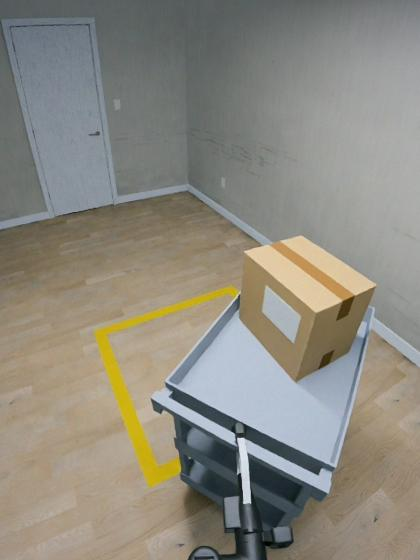

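Request:
{"api": "move", "payload": {
  "blocking": false,
  "r2": {"base":{"translate_m":-0.08,"strafe_m":-0.32},"pace":"slow","contact_limits":{"translate_m":0.3}},
  "cameras": []
}}

Request:
{"api": "wait", "payload": {
  "seconds": 10,
  "cameras": ["r2_head_camera"]
}}

Scene clock: 1895.47 s.
move: r2 moving
r1: as last shown
r1.lidar_m: 5.15 0.40 0.25 0.27 0.29 0.25 0.38 3.67 1.08 1.99 2.81 3.63
r1.servo_current: wrist_yaw_rad=46(52) wrist_pitch_rad=39(46) wrist_roll_rad=39(59) gripper_m=46(46)
r1.contact_limits: strafe_m 1
r1.wrist_depth_mm: - 137 - 452 271 192 - / - 137 - 415 274 191 - / 112 138 224 424 276 194 159 / 126 144 - 427 277 195 160 / - - - 436 277 196 160 / 1205 1205 194 477 191 196 160 / 878 759 759 143 264 180 -
r2.base_odometry: x=-3.521 y=-5.376 heading=-0.470
r2.turned_by_wheels: +0.001
r2.turned_by_imu: +0.001
r2.base_tilt: forward=-0.7 right=+0.0
r2.lidar_m: 0.45 3.00 1.32 0.99 0.97 0.91 0.71 0.68 0.72 1.12 1.82 0.36
r2.base_status: translate_m moving; strafe_m moving
r2.joint_positions: lift_m=+0.660 arm_m=+0.000 wrist_yaw_rad=-0.002 wrist_pitch_rad=-0.006 wrist_roll_rad=+1.570 gripper_m=-0.019
r2.joint_status: not commanded
r2.measured_speeds: translate_m=-0.012 strafe_m=-0.049 rotate_rad=+0.007 lift_m=+0.000 arm_m=+0.000 wrist_yaw_rad=+0.025 wrist_pitch_rad=+0.000 wrist_roll_rad=+0.000
r2.motor_effort: lift_m=+14(14) arm_m=-3(4) wheel_0=+6(7) wheel_1=-9(9) wheel_2=+7(7)
r2.servo_current: wrist_yaw_rad=39(59) wrist_pitch_rad=46(52) wrist_roll_rad=46(59) gripper_m=78(98)
r2.contact_limits: translate_m 0.3
r2.hand_pose: x=+0.4591 y=-0.0879 z=+0.8403 quat_wxyz=(+0.707, +0.707, -0.003, +0.002) (m; r2's base frame)
r2.wrist_depth_mm: - 410 402 - 150 - - / - 424 384 108 163 - - / - - 459 119 179 - - / - - 603 190 198 - - / - - - 148 220 1808 525 / - - 183 169 172 1863 473 / - - - - - 1618 1255
pictures: none
No camera images: "cameras" was empty.

Scene clock: 1899.50 s.
earlier move: r2 done
r1.base_odometry: x=-1.408 y=+1.166 heading=+2.886
r1.turned_by_wheels: +0.000
r1.turned_by_imu: +0.000
r1.base_tilt: forward=-1.6 right=+1.3
r1.lidar_m: 5.15 0.40 0.25 0.25 0.25 0.25 0.40 3.70 1.08 1.99 2.81 3.61
r1.base_status: not commanded
r1.joint_positions: lift_m=+0.127 arm_m=+0.000 wrist_yaw_rad=+3.092 wrist_pitch_rad=+0.002 wrist_roll_rad=+0.000 gripper_m=+0.056
r1.joint_status: not commanded
r1.measured_speeds: all 0
r1.motor_effort: lift_m=+20(20) arm_m=+4(4) wheel_0=-32(33) wheel_1=+29(29) wheel_2=+8(8)
r1.servo_current: wrist_yaw_rad=46(65) wrist_pitch_rad=46(52) wrist_roll_rad=59(65) gripper_m=39(52)
r1.contact_limits: strafe_m 1
r1.hand_pose: x=-0.1128 y=+0.1017 z=+0.3046 quat_wxyz=(+0.025, -0.001, +0.000, +1.000) (m; r1's base frame)
r1.wrist_depth_mm: - 138 - 452 271 191 - / - 138 - 415 271 192 - / 112 138 224 421 276 193 160 / 127 144 - 430 277 195 159 / - - - 430 277 195 160 / 1205 1205 193 480 191 195 160 / 842 759 759 143 263 180 -
r2.base_odometry: x=-3.729 y=-5.615 heading=-0.470
r2.turned_by_wheels: +0.000
r2.turned_by_imu: +0.002
r2.base_tilt: forward=-0.7 right=+0.0
r2.lidar_m: 0.38 0.43 1.64 1.26 1.22 0.68 0.50 0.46 0.54 0.77 1.58 0.41
r2.base_status: done
r2.joint_positions: lift_m=+0.660 arm_m=+0.000 wrist_yaw_rad=+0.005 wrist_pitch_rad=-0.006 wrist_roll_rad=+1.570 gripper_m=-0.019
r2.joint_status: not commanded
r2.measured_speeds: all 0
r2.motor_effort: lift_m=+14(14) arm_m=-3(4) wheel_0=+7(18) wheel_1=-2(9) wheel_2=+6(11)
r2.servo_current: wrist_yaw_rad=52(72) wrist_pitch_rad=46(52) wrist_roll_rad=39(59) gripper_m=91(98)
r2.contact_limits: translate_m 0.3
r2.hand_pose: x=+0.4597 y=-0.0859 z=+0.8403 quat_wxyz=(+0.707, +0.707, +0.000, +0.004) (m; r2's base frame)
r2.wrist_depth_mm: - - - 201 203 1576 597 / - - 569 208 208 - - / - - 462 158 213 798 - / - - 473 220 220 831 - / - - 554 225 227 854 - / - - 185 175 172 - - / - - - - - 1499 512
wait: 4.03 of 10 s (r2 has come to rest)
pictures: r2_head_camera
Images, in order (width x height): r2_head_camera 420x560.

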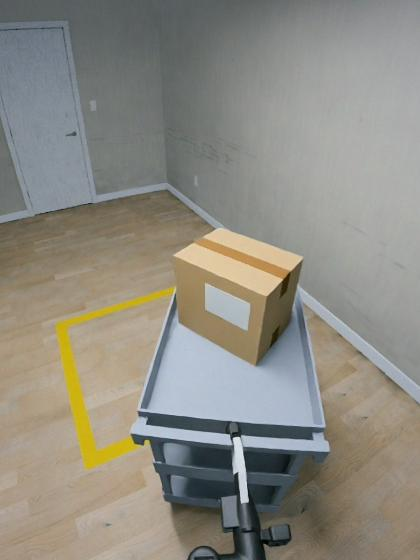

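Request:
{"api": "move", "payload": {
  "blocking": false,
  "r2": {"base":{"translate_m":0.06,"strafe_m":-0.31},"pace":"slow","contact_limits":{"translate_m":0.3}},
  "cameras": []
}}

Request:
{"api": "wait", "payload": {
  "seconds": 10,
  "cameras": []
}}

Request:
{"api": "move", "payload": {
  "blocking": false,
  "r2": {"base":{"rotate_rad":0.4},"pace":"slow","contact_limits":{"rotate_rad":0.3}},
  "cameras": []
}}

Request:
{"api": "wait", "payload": {
  "seconds": 10,
  "cameras": ["r2_head_camera"]
}}

Scene clock: 1906.50 s.
move: r2 moving
r1: as last shown
r1.lidar_m: 5.14 0.43 0.25 0.26 0.27 0.25 0.42 3.67 1.09 1.97 2.80 3.63
r1.servo_current: wrist_yaw_rad=59(72) wrist_pitch_rad=46(52) wrist_roll_rad=33(59) gripper_m=46(46)
r1.contact_limits: strafe_m 1
r1.wrist_depth_mm: - 137 - 452 270 191 - / - 137 - 421 272 192 - / 112 138 225 424 273 193 160 / 127 144 - 430 276 195 160 / - - - 433 278 195 160 / 1205 1255 194 477 191 196 160 / 866 759 750 143 264 180 -
r2.base_odometry: x=-3.732 y=-5.628 heading=-0.470
r2.turned_by_wheels: +0.000
r2.turned_by_imu: +0.000
r2.base_tilt: forward=-0.7 right=+0.0
r2.lidar_m: 0.41 0.46 1.67 1.27 1.24 0.66 0.49 0.48 0.54 0.75 1.56 0.41
r2.base_status: translate_m moving; strafe_m moving
r2.joint_positions: lift_m=+0.660 arm_m=+0.000 wrist_yaw_rad=+0.005 wrist_pitch_rad=-0.006 wrist_roll_rad=+1.570 gripper_m=-0.019
r2.joint_status: not commanded
r2.measured_speeds: translate_m=+0.009 strafe_m=-0.050 rotate_rad=+0.003 lift_m=+0.000 arm_m=+0.000 wrist_yaw_rad=+0.000 wrist_pitch_rad=+0.000 wrist_roll_rad=+0.000
r2.motor_effort: lift_m=+14(14) arm_m=-3(4) wheel_0=+16(16) wheel_1=-5(7) wheel_2=-8(8)
r2.servo_current: wrist_yaw_rad=59(59) wrist_pitch_rad=52(52) wrist_roll_rad=46(59) gripper_m=78(85)
r2.contact_limits: translate_m 0.3
r2.hand_pose: x=+0.4597 y=-0.0859 z=+0.8403 quat_wxyz=(+0.707, +0.707, +0.000, +0.004) (m; r2's base frame)
r2.wrist_depth_mm: - - - 202 204 1537 564 / - - 585 208 210 - - / - - 462 160 215 798 - / - - 469 220 221 820 - / - - 549 225 226 831 - / - - 187 176 172 - - / - - - - - 554 500
pictures: none
No camera images: "cameras" was empty.

Scene clock: 1910.40 s.
earlier move: r2 done
r1.base_odometry: x=-1.408 y=+1.166 heading=+2.886
r1.turned_by_wheels: +0.000
r1.turned_by_imu: +0.000
r1.base_tilt: forward=-1.6 right=+1.2
r1.lidar_m: 5.15 0.40 0.25 0.25 0.25 0.25 0.43 3.66 1.10 2.00 2.81 3.62
r1.base_status: not commanded
r1.joint_positions: lift_m=+0.127 arm_m=+0.000 wrist_yaw_rad=+3.092 wrist_pitch_rad=+0.002 wrist_roll_rad=+0.000 gripper_m=+0.056
r1.joint_status: not commanded
r1.measured_speeds: all 0
r1.motor_effort: lift_m=+20(20) arm_m=+4(4) wheel_0=-32(33) wheel_1=+29(29) wheel_2=+8(8)
r1.servo_current: wrist_yaw_rad=39(72) wrist_pitch_rad=39(52) wrist_roll_rad=46(65) gripper_m=46(52)
r1.contact_limits: strafe_m 1
r1.hand_pose: x=-0.1128 y=+0.1017 z=+0.3046 quat_wxyz=(+0.025, -0.001, +0.000, +1.000) (m; r1's base frame)
r1.wrist_depth_mm: - 137 - 455 270 192 - / - 138 - 418 273 191 - / 112 138 224 427 274 194 160 / 127 144 - 424 276 195 160 / - - - 430 276 196 160 / 1205 1205 193 477 191 196 160 / 854 759 759 143 265 180 -
r2.base_odometry: x=-3.815 y=-5.919 heading=-0.470
r2.turned_by_wheels: +0.000
r2.turned_by_imu: +0.001
r2.base_tilt: forward=-0.7 right=+0.1
r2.lidar_m: 0.39 0.39 2.03 1.56 1.29 0.53 0.40 0.39 0.44 0.66 1.25 0.43
r2.base_status: done
r2.joint_positions: lift_m=+0.660 arm_m=+0.000 wrist_yaw_rad=+0.005 wrist_pitch_rad=-0.006 wrist_roll_rad=+1.570 gripper_m=-0.019
r2.joint_status: not commanded
r2.measured_speeds: all 0
r2.motor_effort: lift_m=+14(14) arm_m=-3(4) wheel_0=+6(16) wheel_1=-3(7) wheel_2=-4(10)
r2.servo_current: wrist_yaw_rad=46(65) wrist_pitch_rad=46(52) wrist_roll_rad=52(65) gripper_m=78(85)
r2.contact_limits: translate_m 0.3
r2.hand_pose: x=+0.4597 y=-0.0859 z=+0.8403 quat_wxyz=(+0.707, +0.707, +0.000, +0.004) (m; r2's base frame)
r2.wrist_depth_mm: - - - 241 242 272 1138 / - - - 181 239 1499 1160 / - - 615 237 236 788 - / - - 500 235 235 820 - / - - 484 220 233 820 - / - - 186 175 171 809 - / - - 591 - - - -
wait: 3.90 of 10 s (r2 has come to rest)
pictures: none
No camera images: "cameras" was empty.

Scene clock: 1910.90 s.
move: r2 moving
r1: as last shown
r1.base_tilt: forward=-1.6 right=+1.3
r1.lidar_m: 5.14 0.36 0.25 0.25 0.26 0.25 0.41 3.69 1.10 2.00 2.79 3.63
r1.servo_current: wrist_yaw_rad=39(52) wrist_pitch_rad=46(46) wrist_roll_rad=46(59) gripper_m=46(46)
r1.contact_limits: strafe_m 1
r1.wrist_depth_mm: - 138 - 449 271 191 - / - 138 - 421 273 192 - / 112 138 224 427 274 193 159 / 126 144 - 427 276 195 159 / - - - 433 277 195 160 / 1255 1205 193 477 191 196 160 / 854 759 750 143 264 180 -
r2.base_odometry: x=-3.815 y=-5.919 heading=-0.346
r2.turned_by_wheels: +0.124
r2.turned_by_imu: +0.120
r2.base_tilt: forward=-0.7 right=+0.1
r2.lidar_m: 0.39 0.41 1.82 1.55 0.94 0.49 0.40 0.38 0.45 0.74 1.27 0.44
r2.base_status: rotate_rad moving
r2.joint_positions: lift_m=+0.660 arm_m=+0.000 wrist_yaw_rad=-0.009 wrist_pitch_rad=-0.006 wrist_roll_rad=+1.570 gripper_m=-0.019
r2.joint_status: not commanded
r2.measured_speeds: translate_m=+0.000 strafe_m=+0.000 rotate_rad=+0.489 lift_m=+0.000 arm_m=+0.000 wrist_yaw_rad=+0.000 wrist_pitch_rad=+0.000 wrist_roll_rad=+0.000
r2.motor_effort: lift_m=+14(14) arm_m=-4(4) wheel_0=-11(13) wheel_1=-9(10) wheel_2=-14(15)
r2.servo_current: wrist_yaw_rad=65(65) wrist_pitch_rad=52(52) wrist_roll_rad=46(59) gripper_m=78(78)
r2.contact_limits: rotate_rad 0.3
r2.hand_pose: x=+0.4585 y=-0.0899 z=+0.8403 quat_wxyz=(+0.707, +0.707, -0.005, -0.001) (m; r2's base frame)
r2.wrist_depth_mm: - - - 226 226 1397 1205 / - - - 228 226 1499 - / - - 549 229 228 809 - / - - 473 229 229 820 - / - - 504 191 229 820 - / - - 186 173 173 - - / - - - - - - -
pictures: none
No camera images: "cameras" was empty.

Scene clock: 1911.97 s.
earlier move: r2 done
r1.base_odometry: x=-1.408 y=+1.166 heading=+2.886
r1.turned_by_wheels: +0.000
r1.turned_by_imu: +0.000
r1.base_tilt: forward=-1.6 right=+1.3
r1.lidar_m: 5.15 0.40 0.25 0.26 0.26 0.25 0.42 3.67 1.10 1.99 2.79 3.64
r1.base_status: not commanded
r1.joint_positions: lift_m=+0.127 arm_m=+0.000 wrist_yaw_rad=+3.092 wrist_pitch_rad=+0.002 wrist_roll_rad=+0.000 gripper_m=+0.056
r1.joint_status: not commanded
r1.measured_speeds: all 0
r1.motor_effort: lift_m=+20(20) arm_m=+4(4) wheel_0=-32(33) wheel_1=+29(29) wheel_2=+8(8)
r1.servo_current: wrist_yaw_rad=59(59) wrist_pitch_rad=46(52) wrist_roll_rad=59(72) gripper_m=39(52)
r1.contact_limits: strafe_m 1
r1.hand_pose: x=-0.1128 y=+0.1017 z=+0.3046 quat_wxyz=(+0.025, -0.001, +0.000, +1.000) (m; r1's base frame)
r1.wrist_depth_mm: - 137 - 452 272 191 - / - 138 - 421 273 192 - / 112 138 224 427 274 193 159 / 127 144 - 427 278 195 159 / - - - 430 277 195 160 / 1205 1229 194 480 191 196 160 / 866 750 759 143 264 180 -
r2.base_odometry: x=-3.815 y=-5.919 heading=-0.071
r2.turned_by_wheels: +0.274
r2.turned_by_imu: +0.267
r2.base_tilt: forward=-0.7 right=+0.0
r2.lidar_m: 0.44 2.92 1.64 1.52 0.66 0.44 0.40 0.42 0.55 1.27 1.32 0.36
r2.base_status: done
r2.joint_positions: lift_m=+0.660 arm_m=+0.000 wrist_yaw_rad=-0.009 wrist_pitch_rad=-0.006 wrist_roll_rad=+1.570 gripper_m=-0.019
r2.joint_status: not commanded
r2.measured_speeds: all 0
r2.motor_effort: lift_m=+14(14) arm_m=-4(4) wheel_0=-8(13) wheel_1=-6(10) wheel_2=-4(15)
r2.servo_current: wrist_yaw_rad=65(65) wrist_pitch_rad=52(52) wrist_roll_rad=52(59) gripper_m=72(85)
r2.contact_limits: rotate_rad 0.3
r2.hand_pose: x=+0.4585 y=-0.0899 z=+0.8403 quat_wxyz=(+0.707, +0.707, -0.005, -0.001) (m; r2's base frame)
r2.wrist_depth_mm: - 452 418 159 160 668 - / - 415 119 168 173 750 - / - - 466 129 186 - - / - - 597 140 203 - - / - - - 154 223 - - / - - 182 173 181 1921 488 / - - - - - 1863 1229
wait: 1.07 of 10 s (r2 has come to rest)
pictures: r2_head_camera
Images, in order (width x height): r2_head_camera 420x560.

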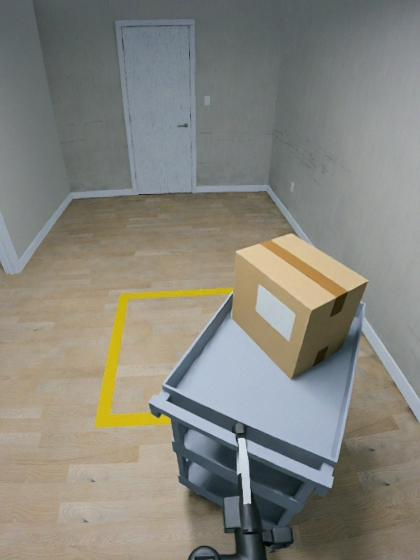

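Request:
{"api": "move", "payload": {
  "blocking": false,
  "r2": {"base":{"translate_m":-0.04,"strafe_m":-0.33},"pace":"slow","contact_limits":{"translate_m":0.3}},
  "cameras": []
}}

Request:
{"api": "wait", "payload": {
  "seconds": 10,
  "cameras": []
}}

Request:
{"api": "move", "payload": {
  "blocking": false,
  "r2": {"base":{"translate_m":0.08,"strafe_m":-0.3},"pace":"slow","contact_limits":{"translate_m":0.3}},
  "cameras": []
}}

Request:
{"api": "wait", "payload": {
  "seconds": 10,
  "cameras": ["r2_head_camera"]
}}

Scene clock: 1921.43 s.
move: r2 moving
r1: as last shown
r1.lidar_m: 5.14 0.41 0.25 0.25 0.27 0.25 0.43 3.67 1.09 1.99 2.79 3.63
r1.motor_effort: lift_m=+20(20) arm_m=+4(4) wheel_0=-32(32) wheel_1=+29(29) wheel_2=+8(8)
r1.servo_current: wrist_yaw_rad=65(65) wrist_pitch_rad=39(52) wrist_roll_rad=46(65) gripper_m=39(46)
r1.contact_limits: strafe_m 1
r1.wrist_depth_mm: - 137 - 452 272 191 - / - 138 - 418 273 192 - / 112 138 224 427 277 194 159 / 126 144 - 427 276 195 160 / - - - 436 278 195 160 / 1182 1205 194 480 191 195 160 / 866 759 759 143 265 180 -
r2.base_odometry: x=-3.818 y=-5.932 heading=-0.071
r2.turned_by_wheels: +0.000
r2.turned_by_imu: +0.001
r2.base_tilt: forward=-0.7 right=+0.1
r2.lidar_m: 0.43 2.94 1.62 1.54 0.62 0.44 0.41 0.42 0.55 1.25 1.28 0.35
r2.base_status: translate_m moving; strafe_m moving
r2.joint_positions: lift_m=+0.660 arm_m=+0.000 wrist_yaw_rad=-0.002 wrist_pitch_rad=-0.006 wrist_roll_rad=+1.570 gripper_m=-0.019
r2.joint_status: not commanded
r2.measured_speeds: translate_m=-0.006 strafe_m=-0.053 rotate_rad=+0.001 lift_m=+0.000 arm_m=+0.000 wrist_yaw_rad=+0.016 wrist_pitch_rad=+0.000 wrist_roll_rad=+0.000
r2.motor_effort: lift_m=+14(14) arm_m=-3(4) wheel_0=+7(8) wheel_1=-8(9) wheel_2=+6(8)
r2.servo_current: wrist_yaw_rad=46(65) wrist_pitch_rad=46(52) wrist_roll_rad=52(52) gripper_m=85(85)
r2.contact_limits: translate_m 0.3
r2.hand_pose: x=+0.4591 y=-0.0881 z=+0.8403 quat_wxyz=(+0.707, +0.707, -0.003, +0.001) (m; r2's base frame)
r2.wrist_depth_mm: - 439 413 153 157 676 - / - 415 116 115 170 741 - / - - 445 179 183 - - / - - 597 138 200 - - / - - - 152 220 - - / - - 185 170 173 1808 488 / - - - - - 1863 1255
pictures: none
No camera images: "cameras" was empty.

Scene clock: 1925.47 s.
earlier move: r2 done
r1.base_odometry: x=-1.408 y=+1.166 heading=+2.886
r1.turned_by_wheels: +0.000
r1.turned_by_imu: +0.000
r1.base_tilt: forward=-1.5 right=+1.3
r1.lidar_m: 5.13 0.38 0.25 0.25 0.25 0.25 0.42 3.69 1.10 1.99 2.81 3.63
r1.base_status: not commanded
r1.joint_positions: lift_m=+0.127 arm_m=+0.000 wrist_yaw_rad=+3.092 wrist_pitch_rad=+0.002 wrist_roll_rad=+0.000 gripper_m=+0.056
r1.joint_status: not commanded
r1.measured_speeds: all 0
r1.motor_effort: lift_m=+20(20) arm_m=+4(4) wheel_0=-31(33) wheel_1=+29(29) wheel_2=+8(8)
r1.servo_current: wrist_yaw_rad=46(65) wrist_pitch_rad=46(52) wrist_roll_rad=46(65) gripper_m=46(52)
r1.contact_limits: strafe_m 1
r1.hand_pose: x=-0.1128 y=+0.1017 z=+0.3046 quat_wxyz=(+0.025, -0.001, +0.000, +1.000) (m; r1's base frame)
r1.wrist_depth_mm: - 137 - 452 271 191 - / - 138 - 421 273 192 - / 112 138 225 424 276 193 159 / 127 144 - 427 278 195 160 / - - - 433 278 196 160 / 1229 1205 193 477 191 196 160 / 854 750 750 143 265 180 -
r2.base_odometry: x=-3.878 y=-6.245 heading=-0.070
r2.turned_by_wheels: +0.000
r2.turned_by_imu: +0.002
r2.base_tilt: forward=-0.7 right=+0.0
r2.lidar_m: 0.41 0.46 1.94 1.77 0.56 0.37 0.35 0.37 0.50 0.92 0.97 0.42
r2.base_status: done
r2.joint_positions: lift_m=+0.660 arm_m=+0.000 wrist_yaw_rad=+0.005 wrist_pitch_rad=-0.006 wrist_roll_rad=+1.570 gripper_m=-0.019
r2.joint_status: not commanded
r2.measured_speeds: all 0
r2.motor_effort: lift_m=+14(14) arm_m=-4(4) wheel_0=+6(16) wheel_1=-3(9) wheel_2=+9(11)
r2.servo_current: wrist_yaw_rad=52(65) wrist_pitch_rad=52(59) wrist_roll_rad=52(59) gripper_m=72(85)
r2.contact_limits: translate_m 0.3
r2.hand_pose: x=+0.4597 y=-0.0861 z=+0.8403 quat_wxyz=(+0.707, +0.707, -0.001, +0.004) (m; r2's base frame)
r2.wrist_depth_mm: - - - 200 202 1618 - / - - 585 208 208 750 - / - - 452 158 214 788 - / - - 488 219 221 809 - / - - 564 225 227 - - / - - 185 178 171 - - / - - - - - 1618 500
wait: 4.03 of 10 s (r2 has come to rest)
pictures: none
No camera images: "cameras" was empty.

Scene clock: 1925.97 s.
move: r2 moving
r1: as last shown
r1.base_tilt: forward=-1.6 right=+1.3
r1.lidar_m: 5.13 0.40 0.25 0.25 0.28 0.25 0.40 3.68 1.08 1.98 2.80 3.67
r1.motor_effort: lift_m=+20(20) arm_m=+4(4) wheel_0=-32(32) wheel_1=+29(29) wheel_2=+8(8)
r1.servo_current: wrist_yaw_rad=59(59) wrist_pitch_rad=39(46) wrist_roll_rad=59(65) gripper_m=46(46)
r1.contact_limits: strafe_m 1
r1.wrist_depth_mm: - 137 - 455 272 191 - / - 137 - 418 273 192 - / 112 138 224 424 274 194 160 / 127 144 - 430 276 195 160 / - - - 433 278 196 160 / 1205 1229 195 480 191 196 160 / 866 759 768 143 264 180 -
r2.base_odometry: x=-3.876 y=-6.257 heading=-0.071
r2.turned_by_wheels: +0.000
r2.turned_by_imu: +0.000
r2.base_tilt: forward=-0.7 right=+0.0
r2.lidar_m: 0.41 0.44 1.98 1.77 0.57 0.38 0.35 0.36 0.48 0.94 0.98 0.44
r2.base_status: translate_m moving; strafe_m moving
r2.joint_positions: lift_m=+0.660 arm_m=+0.000 wrist_yaw_rad=+0.005 wrist_pitch_rad=-0.006 wrist_roll_rad=+1.570 gripper_m=-0.019
r2.joint_status: not commanded
r2.measured_speeds: translate_m=+0.012 strafe_m=-0.049 rotate_rad=+0.000 lift_m=+0.000 arm_m=+0.000 wrist_yaw_rad=+0.000 wrist_pitch_rad=+0.000 wrist_roll_rad=+0.000
r2.motor_effort: lift_m=+14(14) arm_m=-3(4) wheel_0=+10(14) wheel_1=-7(8) wheel_2=-7(8)
r2.servo_current: wrist_yaw_rad=46(65) wrist_pitch_rad=46(52) wrist_roll_rad=59(59) gripper_m=78(78)
r2.contact_limits: translate_m 0.3
r2.hand_pose: x=+0.4597 y=-0.0861 z=+0.8403 quat_wxyz=(+0.707, +0.707, -0.001, +0.004) (m; r2's base frame)
r2.wrist_depth_mm: - - - 202 203 1618 - / - - 597 208 209 741 - / - - 455 158 215 788 - / - - 473 219 221 820 - / - - 564 225 227 842 - / - - 186 174 171 - - / - - - - - 1576 508
pictures: none
No camera images: "cameras" was empty.

Scene clock: 1929.83 s.
earlier move: r2 done
r1.base_odometry: x=-1.408 y=+1.166 heading=+2.886
r1.turned_by_wheels: +0.000
r1.turned_by_imu: +0.000
r1.base_tilt: forward=-1.6 right=+1.3
r1.lidar_m: 5.14 0.40 0.25 0.25 0.25 0.25 0.42 3.68 1.09 1.99 2.81 3.64
r1.base_status: not commanded
r1.joint_positions: lift_m=+0.127 arm_m=+0.000 wrist_yaw_rad=+3.092 wrist_pitch_rad=+0.002 wrist_roll_rad=+0.000 gripper_m=+0.056
r1.joint_status: not commanded
r1.measured_speeds: all 0
r1.motor_effort: lift_m=+20(20) arm_m=+4(4) wheel_0=-32(33) wheel_1=+29(29) wheel_2=+8(8)
r1.servo_current: wrist_yaw_rad=39(72) wrist_pitch_rad=39(52) wrist_roll_rad=33(72) gripper_m=39(52)
r1.contact_limits: strafe_m 1
r1.hand_pose: x=-0.1128 y=+0.1017 z=+0.3046 quat_wxyz=(+0.025, -0.001, +0.000, +1.000) (m; r1's base frame)
r1.wrist_depth_mm: - 137 - 449 271 191 - / - 138 - 421 273 191 - / 112 138 226 424 274 193 159 / 126 144 - 430 277 195 160 / - - - 436 278 196 160 / 1229 1229 194 480 190 196 160 / 866 759 768 143 264 180 -
r2.base_odometry: x=-3.820 y=-6.549 heading=-0.071
r2.turned_by_wheels: +0.000
r2.turned_by_imu: +0.000
r2.base_tilt: forward=-0.7 right=+0.1
r2.lidar_m: 0.39 0.40 2.28 2.04 0.61 0.44 0.41 0.43 0.59 0.64 0.67 0.41
r2.base_status: done
r2.joint_positions: lift_m=+0.660 arm_m=+0.000 wrist_yaw_rad=+0.001 wrist_pitch_rad=-0.006 wrist_roll_rad=+1.570 gripper_m=-0.019
r2.joint_status: not commanded
r2.measured_speeds: all 0
r2.motor_effort: lift_m=+14(14) arm_m=+4(4) wheel_0=+6(15) wheel_1=-4(8) wheel_2=-8(12)
r2.servo_current: wrist_yaw_rad=46(65) wrist_pitch_rad=46(52) wrist_roll_rad=39(65) gripper_m=78(85)
r2.contact_limits: translate_m 0.3
r2.hand_pose: x=+0.4594 y=-0.0870 z=+0.8403 quat_wxyz=(+0.707, +0.707, -0.002, +0.003) (m; r2's base frame)
r2.wrist_depth_mm: - - - 228 227 - - / - - - 228 229 691 - / - - 591 229 229 809 - / - - 473 230 229 809 - / - - 512 231 229 831 - / - - 185 173 181 - - / - - - - - 1808 -
wait: 3.87 of 10 s (r2 has come to rest)
pictures: r2_head_camera
Images, in order (width x height): r2_head_camera 420x560.

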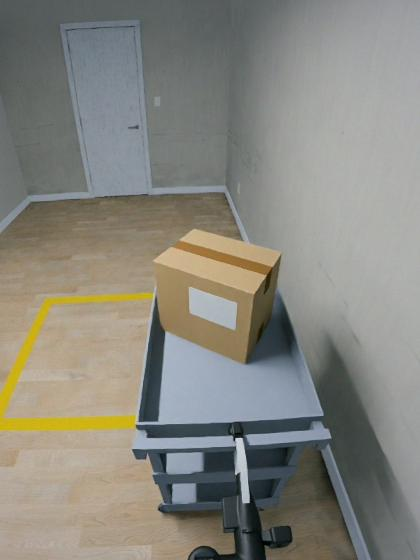

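Request:
{"api": "move", "payload": {
  "blocking": false,
  "r2": {"base":{"translate_m":0.3,"strafe_m":-0.03},"pace":"slow","contact_limits":{"translate_m":0.3}},
  "cameras": []
}}

Request:
{"api": "wait", "payload": {
  "seconds": 10,
  "cameras": ["r2_head_camera","r2_head_right_camera"]
}}

Scene clock: 1954.53 s.
move: r2 moving
r1: as last shown
r1.lidar_m: 5.16 0.43 0.25 0.25 0.25 0.25 0.38 3.68 1.10 1.96 2.80 3.60
r1.motor_effort: lift_m=+20(20) arm_m=+4(4) wheel_0=-32(32) wheel_1=+29(30) wheel_2=+8(8)
r1.servo_current: wrist_yaw_rad=52(59) wrist_pitch_rad=52(52) wrist_roll_rad=52(59) gripper_m=33(46)
r1.contact_limits: strafe_m 1
r1.wrist_depth_mm: - 138 - 452 271 191 - / - 138 - 415 272 192 - / 112 138 224 424 274 194 160 / 126 144 - 430 277 195 160 / - - - 430 278 196 160 / 1205 1182 194 477 191 196 160 / 866 750 759 143 264 180 -
r2.base_odometry: x=-3.808 y=-6.552 heading=-0.071
r2.turned_by_wheels: +0.000
r2.turned_by_imu: +0.001
r2.base_tilt: forward=-0.7 right=+0.0
r2.lidar_m: 0.40 0.41 2.30 2.14 0.67 0.46 0.42 0.43 0.59 0.62 0.66 0.44
r2.base_status: translate_m moving; strafe_m moving
r2.joint_positions: lift_m=+0.660 arm_m=+0.000 wrist_yaw_rad=+0.000 wrist_pitch_rad=-0.006 wrist_roll_rad=+1.570 gripper_m=-0.019
r2.joint_status: not commanded
r2.measured_speeds: translate_m=+0.049 strafe_m=-0.006 rotate_rad=-0.001 lift_m=+0.000 arm_m=+0.000 wrist_yaw_rad=-0.004 wrist_pitch_rad=+0.000 wrist_roll_rad=+0.000
r2.motor_effort: lift_m=+14(14) arm_m=+4(4) wheel_0=+5(10) wheel_1=+5(7) wheel_2=-14(15)
r2.servo_current: wrist_yaw_rad=52(52) wrist_pitch_rad=39(52) wrist_roll_rad=46(59) gripper_m=72(78)
r2.contact_limits: translate_m 0.3
r2.hand_pose: x=+0.4593 y=-0.0874 z=+0.8403 quat_wxyz=(+0.707, +0.707, -0.002, +0.002) (m; r2's base frame)
r2.wrist_depth_mm: - - - 227 227 - - / - - - 229 227 - - / - - 559 228 228 820 - / - - 469 230 229 809 - / - - 508 230 229 809 - / - - 182 173 173 - - / - - - - - 1808 -
pictures: none
No camera images: "cameras" was empty.

Scene clock: 1958.33 s.
earlier move: r2 done
r1.base_odometry: x=-1.408 y=+1.166 heading=+2.886
r1.turned_by_wheels: +0.000
r1.turned_by_imu: +0.000
r1.base_tilt: forward=-1.6 right=+1.3
r1.lidar_m: 5.15 0.39 0.25 0.25 0.25 0.25 0.42 3.68 1.10 1.99 2.81 3.62
r1.base_status: not commanded
r1.joint_positions: lift_m=+0.127 arm_m=+0.000 wrist_yaw_rad=+3.092 wrist_pitch_rad=+0.002 wrist_roll_rad=+0.000 gripper_m=+0.056
r1.joint_status: not commanded
r1.measured_speeds: all 0
r1.motor_effort: lift_m=+20(20) arm_m=+4(4) wheel_0=-32(33) wheel_1=+29(30) wheel_2=+8(8)
r1.servo_current: wrist_yaw_rad=39(65) wrist_pitch_rad=39(52) wrist_roll_rad=52(65) gripper_m=39(52)
r1.contact_limits: strafe_m 1
r1.hand_pose: x=-0.1128 y=+0.1017 z=+0.3046 quat_wxyz=(+0.025, -0.001, +0.000, +1.000) (m; r1's base frame)
r1.wrist_depth_mm: - 137 - 452 271 191 - / - 138 - 418 273 191 - / 112 138 224 424 276 193 159 / 126 144 - 427 277 195 159 / - - - 433 278 195 160 / 1229 1205 194 480 190 196 160 / 854 750 750 143 264 180 -
r2.base_odometry: x=-3.523 y=-6.601 heading=-0.071
r2.turned_by_wheels: +0.000
r2.turned_by_imu: -0.001
r2.base_tilt: forward=-0.7 right=+0.1
r2.lidar_m: 0.42 3.32 2.34 2.20 1.09 0.75 0.71 0.71 0.64 0.58 0.61 0.36
r2.base_status: done
r2.joint_positions: lift_m=+0.660 arm_m=+0.000 wrist_yaw_rad=-0.004 wrist_pitch_rad=-0.006 wrist_roll_rad=+1.570 gripper_m=-0.019
r2.joint_status: not commanded
r2.measured_speeds: all 0
r2.motor_effort: lift_m=+14(14) arm_m=+4(4) wheel_0=+2(10) wheel_1=+3(9) wheel_2=-8(16)
r2.servo_current: wrist_yaw_rad=52(65) wrist_pitch_rad=52(52) wrist_roll_rad=46(59) gripper_m=72(85)
r2.contact_limits: translate_m 0.3
r2.hand_pose: x=+0.4589 y=-0.0886 z=+0.8403 quat_wxyz=(+0.707, +0.707, -0.004, +0.001) (m; r2's base frame)
r2.wrist_depth_mm: - 484 462 167 172 - - / - 430 415 178 181 741 - / - 480 449 137 194 798 - / - - 549 202 206 - - / - - - 197 223 - - / - - 183 173 173 1708 500 / - - - - 254 1863 1308
wait: 3.80 of 10 s (r2 has come to rest)
pictures: r2_head_camera, r2_head_right_camera
Images, in order (width x height): r2_head_camera 420x560, r2_head_right_camera 420x672.

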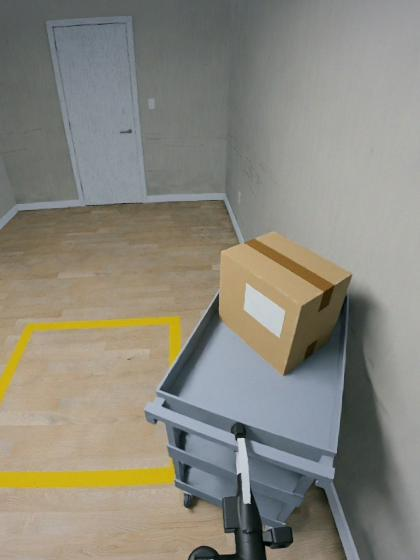

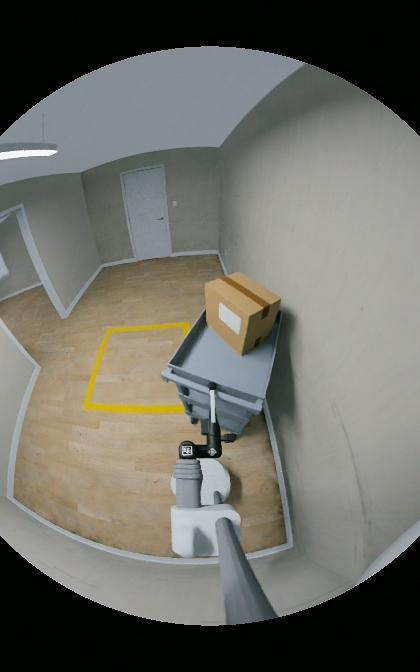

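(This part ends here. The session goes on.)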